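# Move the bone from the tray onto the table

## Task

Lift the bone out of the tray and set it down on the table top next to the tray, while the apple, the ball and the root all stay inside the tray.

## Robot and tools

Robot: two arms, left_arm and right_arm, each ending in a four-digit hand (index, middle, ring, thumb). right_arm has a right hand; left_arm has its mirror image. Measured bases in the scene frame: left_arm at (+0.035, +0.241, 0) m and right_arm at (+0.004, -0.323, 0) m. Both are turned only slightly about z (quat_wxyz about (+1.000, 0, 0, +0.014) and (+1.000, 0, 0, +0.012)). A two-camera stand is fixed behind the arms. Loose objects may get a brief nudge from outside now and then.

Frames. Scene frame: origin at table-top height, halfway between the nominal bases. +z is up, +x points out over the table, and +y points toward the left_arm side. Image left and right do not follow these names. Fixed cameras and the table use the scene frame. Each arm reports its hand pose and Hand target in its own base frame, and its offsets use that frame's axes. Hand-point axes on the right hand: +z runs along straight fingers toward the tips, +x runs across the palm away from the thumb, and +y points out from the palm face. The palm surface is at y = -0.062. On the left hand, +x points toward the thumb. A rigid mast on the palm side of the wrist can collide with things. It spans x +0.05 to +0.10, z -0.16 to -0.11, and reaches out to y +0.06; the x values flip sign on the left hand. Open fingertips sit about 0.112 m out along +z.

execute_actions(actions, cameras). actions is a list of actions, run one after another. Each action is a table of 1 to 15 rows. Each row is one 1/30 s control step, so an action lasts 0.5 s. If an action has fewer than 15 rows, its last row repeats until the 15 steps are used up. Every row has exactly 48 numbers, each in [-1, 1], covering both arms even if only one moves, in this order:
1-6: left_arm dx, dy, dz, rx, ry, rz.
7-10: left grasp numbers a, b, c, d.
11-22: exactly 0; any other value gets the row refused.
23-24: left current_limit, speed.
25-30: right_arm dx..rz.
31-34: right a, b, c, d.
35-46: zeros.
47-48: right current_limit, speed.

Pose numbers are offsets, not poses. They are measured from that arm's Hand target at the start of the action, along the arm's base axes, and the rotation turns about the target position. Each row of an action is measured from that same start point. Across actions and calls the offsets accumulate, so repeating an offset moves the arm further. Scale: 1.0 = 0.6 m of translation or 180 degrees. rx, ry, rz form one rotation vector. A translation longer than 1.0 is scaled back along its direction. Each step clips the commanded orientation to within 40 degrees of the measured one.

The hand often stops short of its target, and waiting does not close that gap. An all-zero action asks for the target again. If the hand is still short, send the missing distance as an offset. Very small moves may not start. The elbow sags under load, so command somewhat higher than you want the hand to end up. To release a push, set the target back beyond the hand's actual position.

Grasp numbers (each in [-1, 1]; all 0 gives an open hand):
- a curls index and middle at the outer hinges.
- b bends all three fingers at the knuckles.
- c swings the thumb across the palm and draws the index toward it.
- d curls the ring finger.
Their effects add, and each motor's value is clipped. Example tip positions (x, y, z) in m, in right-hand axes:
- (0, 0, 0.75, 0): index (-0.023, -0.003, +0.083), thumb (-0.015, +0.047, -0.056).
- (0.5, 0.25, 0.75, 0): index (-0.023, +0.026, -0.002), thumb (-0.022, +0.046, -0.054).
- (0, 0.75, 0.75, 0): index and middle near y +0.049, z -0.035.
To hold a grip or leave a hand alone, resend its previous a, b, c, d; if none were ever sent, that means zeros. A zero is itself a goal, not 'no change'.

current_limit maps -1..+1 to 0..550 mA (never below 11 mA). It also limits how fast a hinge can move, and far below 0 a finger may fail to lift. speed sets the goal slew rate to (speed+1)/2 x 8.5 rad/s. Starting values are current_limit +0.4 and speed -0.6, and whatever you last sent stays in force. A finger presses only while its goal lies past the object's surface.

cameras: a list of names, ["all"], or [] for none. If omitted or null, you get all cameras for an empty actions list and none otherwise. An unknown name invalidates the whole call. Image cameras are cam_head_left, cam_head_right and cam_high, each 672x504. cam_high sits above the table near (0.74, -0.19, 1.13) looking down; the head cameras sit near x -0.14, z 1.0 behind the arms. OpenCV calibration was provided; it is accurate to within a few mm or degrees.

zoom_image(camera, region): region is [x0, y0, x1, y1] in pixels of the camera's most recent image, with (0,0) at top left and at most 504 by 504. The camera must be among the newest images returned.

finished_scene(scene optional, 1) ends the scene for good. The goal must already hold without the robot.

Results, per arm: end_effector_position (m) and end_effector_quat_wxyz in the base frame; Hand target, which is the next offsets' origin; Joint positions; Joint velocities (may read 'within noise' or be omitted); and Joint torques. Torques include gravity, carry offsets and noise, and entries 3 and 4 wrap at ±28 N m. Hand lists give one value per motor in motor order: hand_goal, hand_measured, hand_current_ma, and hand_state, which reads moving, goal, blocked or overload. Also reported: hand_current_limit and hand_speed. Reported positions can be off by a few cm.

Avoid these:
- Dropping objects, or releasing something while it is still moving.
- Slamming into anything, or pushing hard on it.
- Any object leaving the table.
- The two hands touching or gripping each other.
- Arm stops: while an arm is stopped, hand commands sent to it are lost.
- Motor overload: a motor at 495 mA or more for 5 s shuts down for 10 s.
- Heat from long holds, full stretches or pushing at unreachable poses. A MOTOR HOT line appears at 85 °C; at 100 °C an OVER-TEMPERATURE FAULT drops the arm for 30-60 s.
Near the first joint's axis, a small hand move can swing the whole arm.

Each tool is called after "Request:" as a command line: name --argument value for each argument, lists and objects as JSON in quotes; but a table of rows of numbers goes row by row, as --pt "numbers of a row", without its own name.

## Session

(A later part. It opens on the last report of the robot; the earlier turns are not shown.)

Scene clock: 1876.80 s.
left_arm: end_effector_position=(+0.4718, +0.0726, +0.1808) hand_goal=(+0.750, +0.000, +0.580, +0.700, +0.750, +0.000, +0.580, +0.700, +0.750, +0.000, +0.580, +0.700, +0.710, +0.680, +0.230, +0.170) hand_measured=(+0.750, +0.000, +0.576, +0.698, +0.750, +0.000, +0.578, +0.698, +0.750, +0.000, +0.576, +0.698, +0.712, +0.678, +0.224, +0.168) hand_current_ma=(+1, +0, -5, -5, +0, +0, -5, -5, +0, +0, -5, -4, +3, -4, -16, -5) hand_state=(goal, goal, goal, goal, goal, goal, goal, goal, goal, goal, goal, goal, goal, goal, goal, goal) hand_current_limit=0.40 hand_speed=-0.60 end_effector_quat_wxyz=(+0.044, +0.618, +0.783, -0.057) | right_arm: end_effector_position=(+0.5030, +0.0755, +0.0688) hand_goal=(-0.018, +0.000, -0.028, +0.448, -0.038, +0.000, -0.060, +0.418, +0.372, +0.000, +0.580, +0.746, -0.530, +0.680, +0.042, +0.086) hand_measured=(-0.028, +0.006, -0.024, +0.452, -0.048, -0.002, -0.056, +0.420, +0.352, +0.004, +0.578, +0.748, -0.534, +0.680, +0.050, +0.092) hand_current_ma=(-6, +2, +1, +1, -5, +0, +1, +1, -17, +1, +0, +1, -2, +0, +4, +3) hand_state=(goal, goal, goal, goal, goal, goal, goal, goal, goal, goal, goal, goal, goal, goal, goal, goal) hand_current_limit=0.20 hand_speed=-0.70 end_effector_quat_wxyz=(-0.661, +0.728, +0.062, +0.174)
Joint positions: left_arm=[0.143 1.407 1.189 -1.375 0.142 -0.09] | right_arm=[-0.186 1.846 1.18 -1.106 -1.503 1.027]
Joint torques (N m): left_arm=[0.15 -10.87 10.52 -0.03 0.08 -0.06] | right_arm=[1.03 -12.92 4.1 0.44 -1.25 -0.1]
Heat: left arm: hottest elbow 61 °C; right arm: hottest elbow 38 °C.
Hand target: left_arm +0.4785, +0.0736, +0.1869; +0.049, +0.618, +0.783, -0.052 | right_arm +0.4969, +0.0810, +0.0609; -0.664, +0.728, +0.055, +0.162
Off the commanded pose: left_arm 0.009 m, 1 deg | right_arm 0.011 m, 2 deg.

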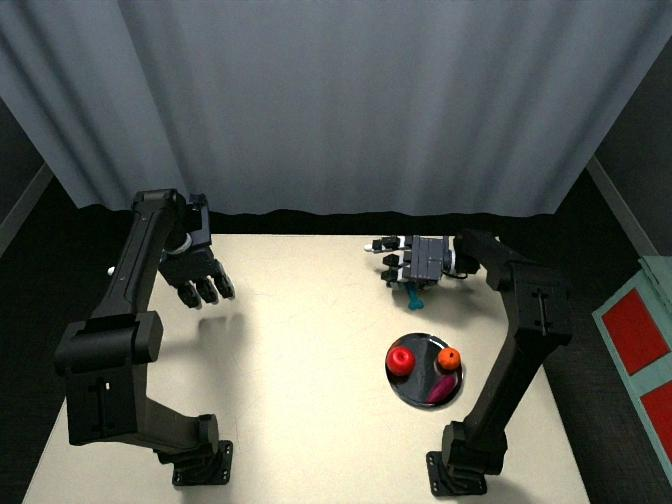

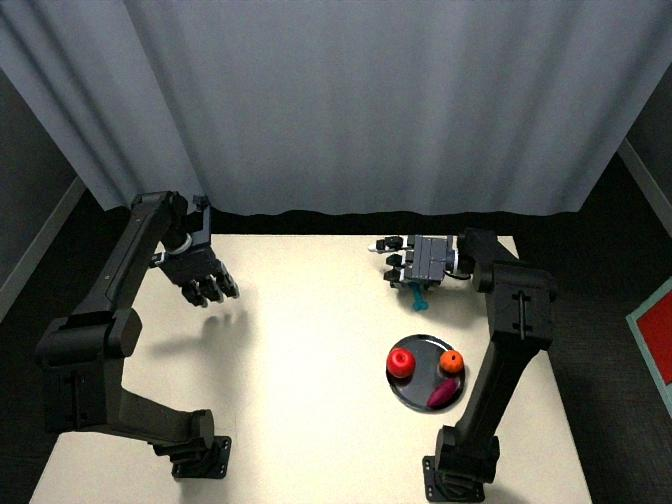

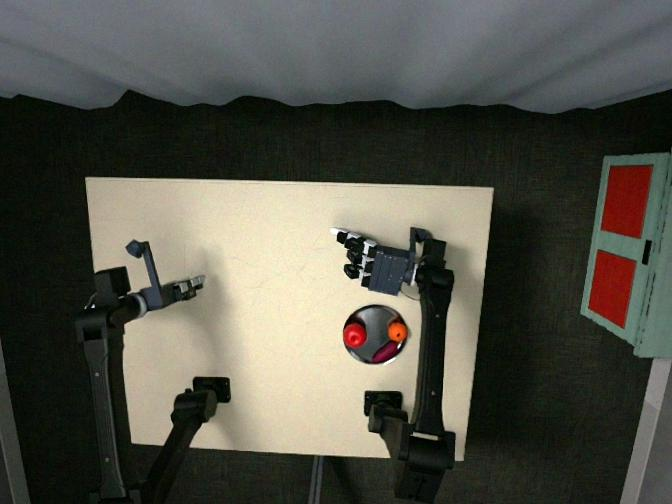

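Request:
execute_actions --actions '[[[0,0,0,0,0,0,0,0,0,0,0,0,0,0,0,0,0,0,0,0,0,0,0.4,-0.6,0,0,0.04,0,0,0,0.35,0.4,0.75,0,0,0,0,0,0,0,0,0,0,0,0,0,0.2,-0.7]],[[0,0,0,0,0,0,0,0,0,0,0,0,0,0,0,0,0,0,0,0,0,0,0.4,-0.6,0,0,0.07,0,0,0,0.35,0.4,0.75,0,0,0,0,0,0,0,0,0,0,0,0,0,0.2,-0.7]],[[0,0,0,0,0,0,0,0,0,0,0,0,0,0,0,0,0,0,0,0,0,0,0.4,-0.6,0,0,0.09,0,0,0,0.35,0.4,0.75,0,0,0,0,0,0,0,0,0,0,0,0,0,0.2,-0.7]]]' --cameras '["all"]'

Request:
zoom_image --camera "cam_head_left" --region '[370, 220, 490, 340]'

Request:
zoom_image --camera "cam_head_right" --region '[370, 290, 490, 410]'

Scene clock: 1890.43 s.
left_arm: end_effector_position=(+0.4718, +0.0726, +0.1808) hand_goal=(+0.750, +0.000, +0.580, +0.700, +0.750, +0.000, +0.580, +0.700, +0.750, +0.000, +0.580, +0.700, +0.710, +0.680, +0.230, +0.170) hand_measured=(+0.750, +0.000, +0.576, +0.698, +0.750, +0.000, +0.578, +0.698, +0.750, +0.000, +0.576, +0.698, +0.712, +0.678, +0.224, +0.168) hand_current_ma=(+1, +0, -5, -5, +0, +0, -5, -5, +0, +0, -5, -4, +3, -4, -16, -5) hand_state=(goal, goal, goal, goal, goal, goal, goal, goal, goal, goal, goal, goal, goal, goal, goal, goal) hand_current_limit=0.40 hand_speed=-0.60 end_effector_quat_wxyz=(+0.044, +0.618, +0.783, -0.057) | right_arm: end_effector_position=(+0.4850, +0.0789, +0.1626) hand_goal=(-0.018, +0.000, -0.028, +0.448, -0.038, +0.000, -0.060, +0.418, +0.372, +0.000, +0.580, +0.746, -0.530, +0.680, +0.042, +0.086) hand_measured=(-0.028, +0.004, -0.024, +0.452, -0.046, -0.002, -0.056, +0.420, +0.354, +0.004, +0.578, +0.748, -0.530, +0.680, +0.046, +0.088) hand_current_ma=(-6, +1, +1, +1, -5, +0, +1, +1, -16, +1, +0, +1, +0, +0, +1, +1) hand_state=(goal, goal, goal, goal, goal, goal, goal, goal, goal, goal, goal, goal, goal, goal, goal, goal) hand_current_limit=0.20 hand_speed=-0.70 end_effector_quat_wxyz=(-0.665, +0.729, +0.040, +0.156)
Joint positions: left_arm=[0.143 1.407 1.189 -1.375 0.142 -0.09] | right_arm=[-0.185 1.676 1.229 -1.281 -1.503 1.128]
Joint torques (N m): left_arm=[0.03 -10.81 10.5 -0.01 0.07 -0.06] | right_arm=[0.91 -12.86 9.39 -0.24 -1.24 -0.11]
Heat: left arm: hottest elbow 61 °C; right arm: hottest elbow 38 °C.
Hand target: left_arm +0.4785, +0.0736, +0.1869; +0.049, +0.618, +0.783, -0.052 | right_arm +0.4969, +0.0809, +0.1810; -0.664, +0.728, +0.055, +0.162
Off the commanded pose: left_arm 0.009 m, 1 deg | right_arm 0.022 m, 2 deg.

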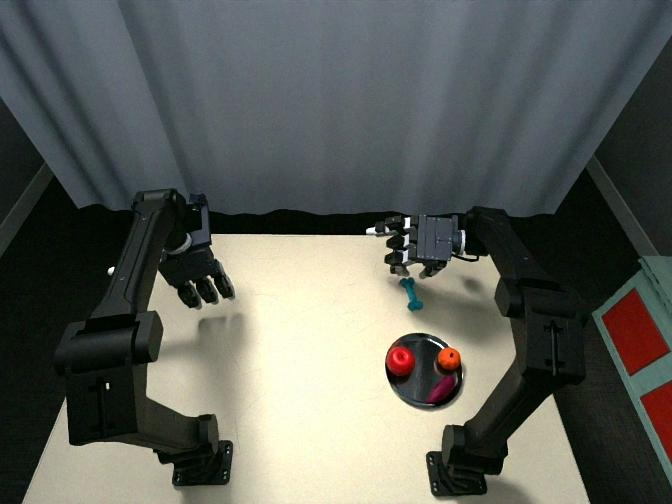

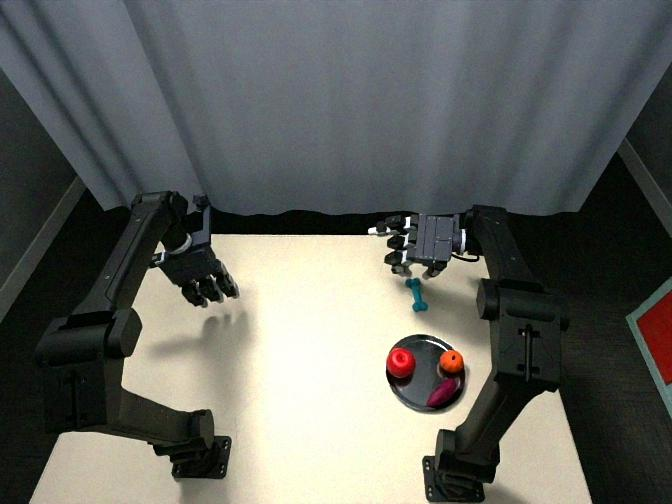

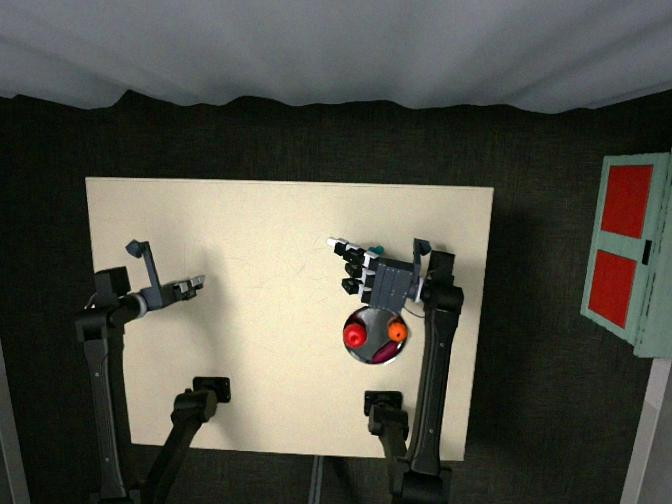

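Scaled by 4.200 from the camera's 672x504 image, which has a finer 960x720 frame.

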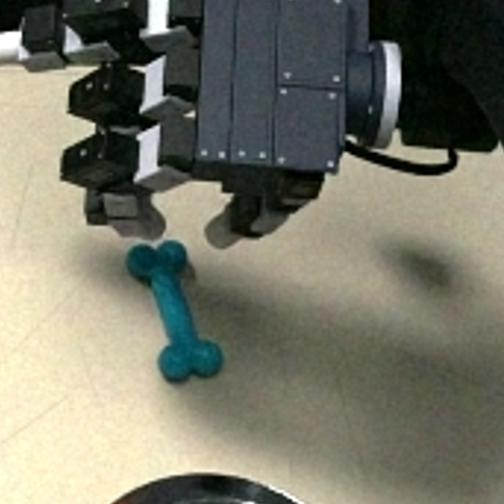

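Scaled by 4.200 from the camera's 672x504 image, which has a finer 960x720 frame.

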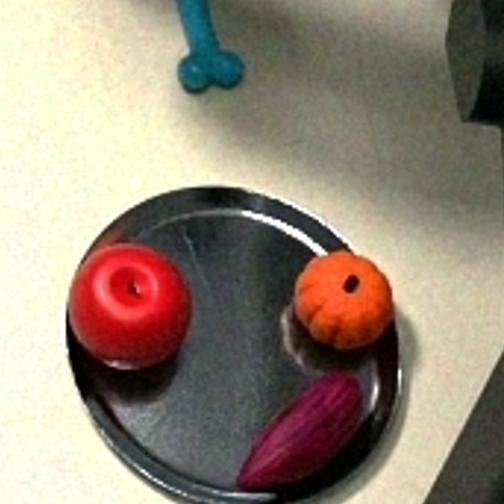

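Request:
finished_scene

The scene is finished: the task was done.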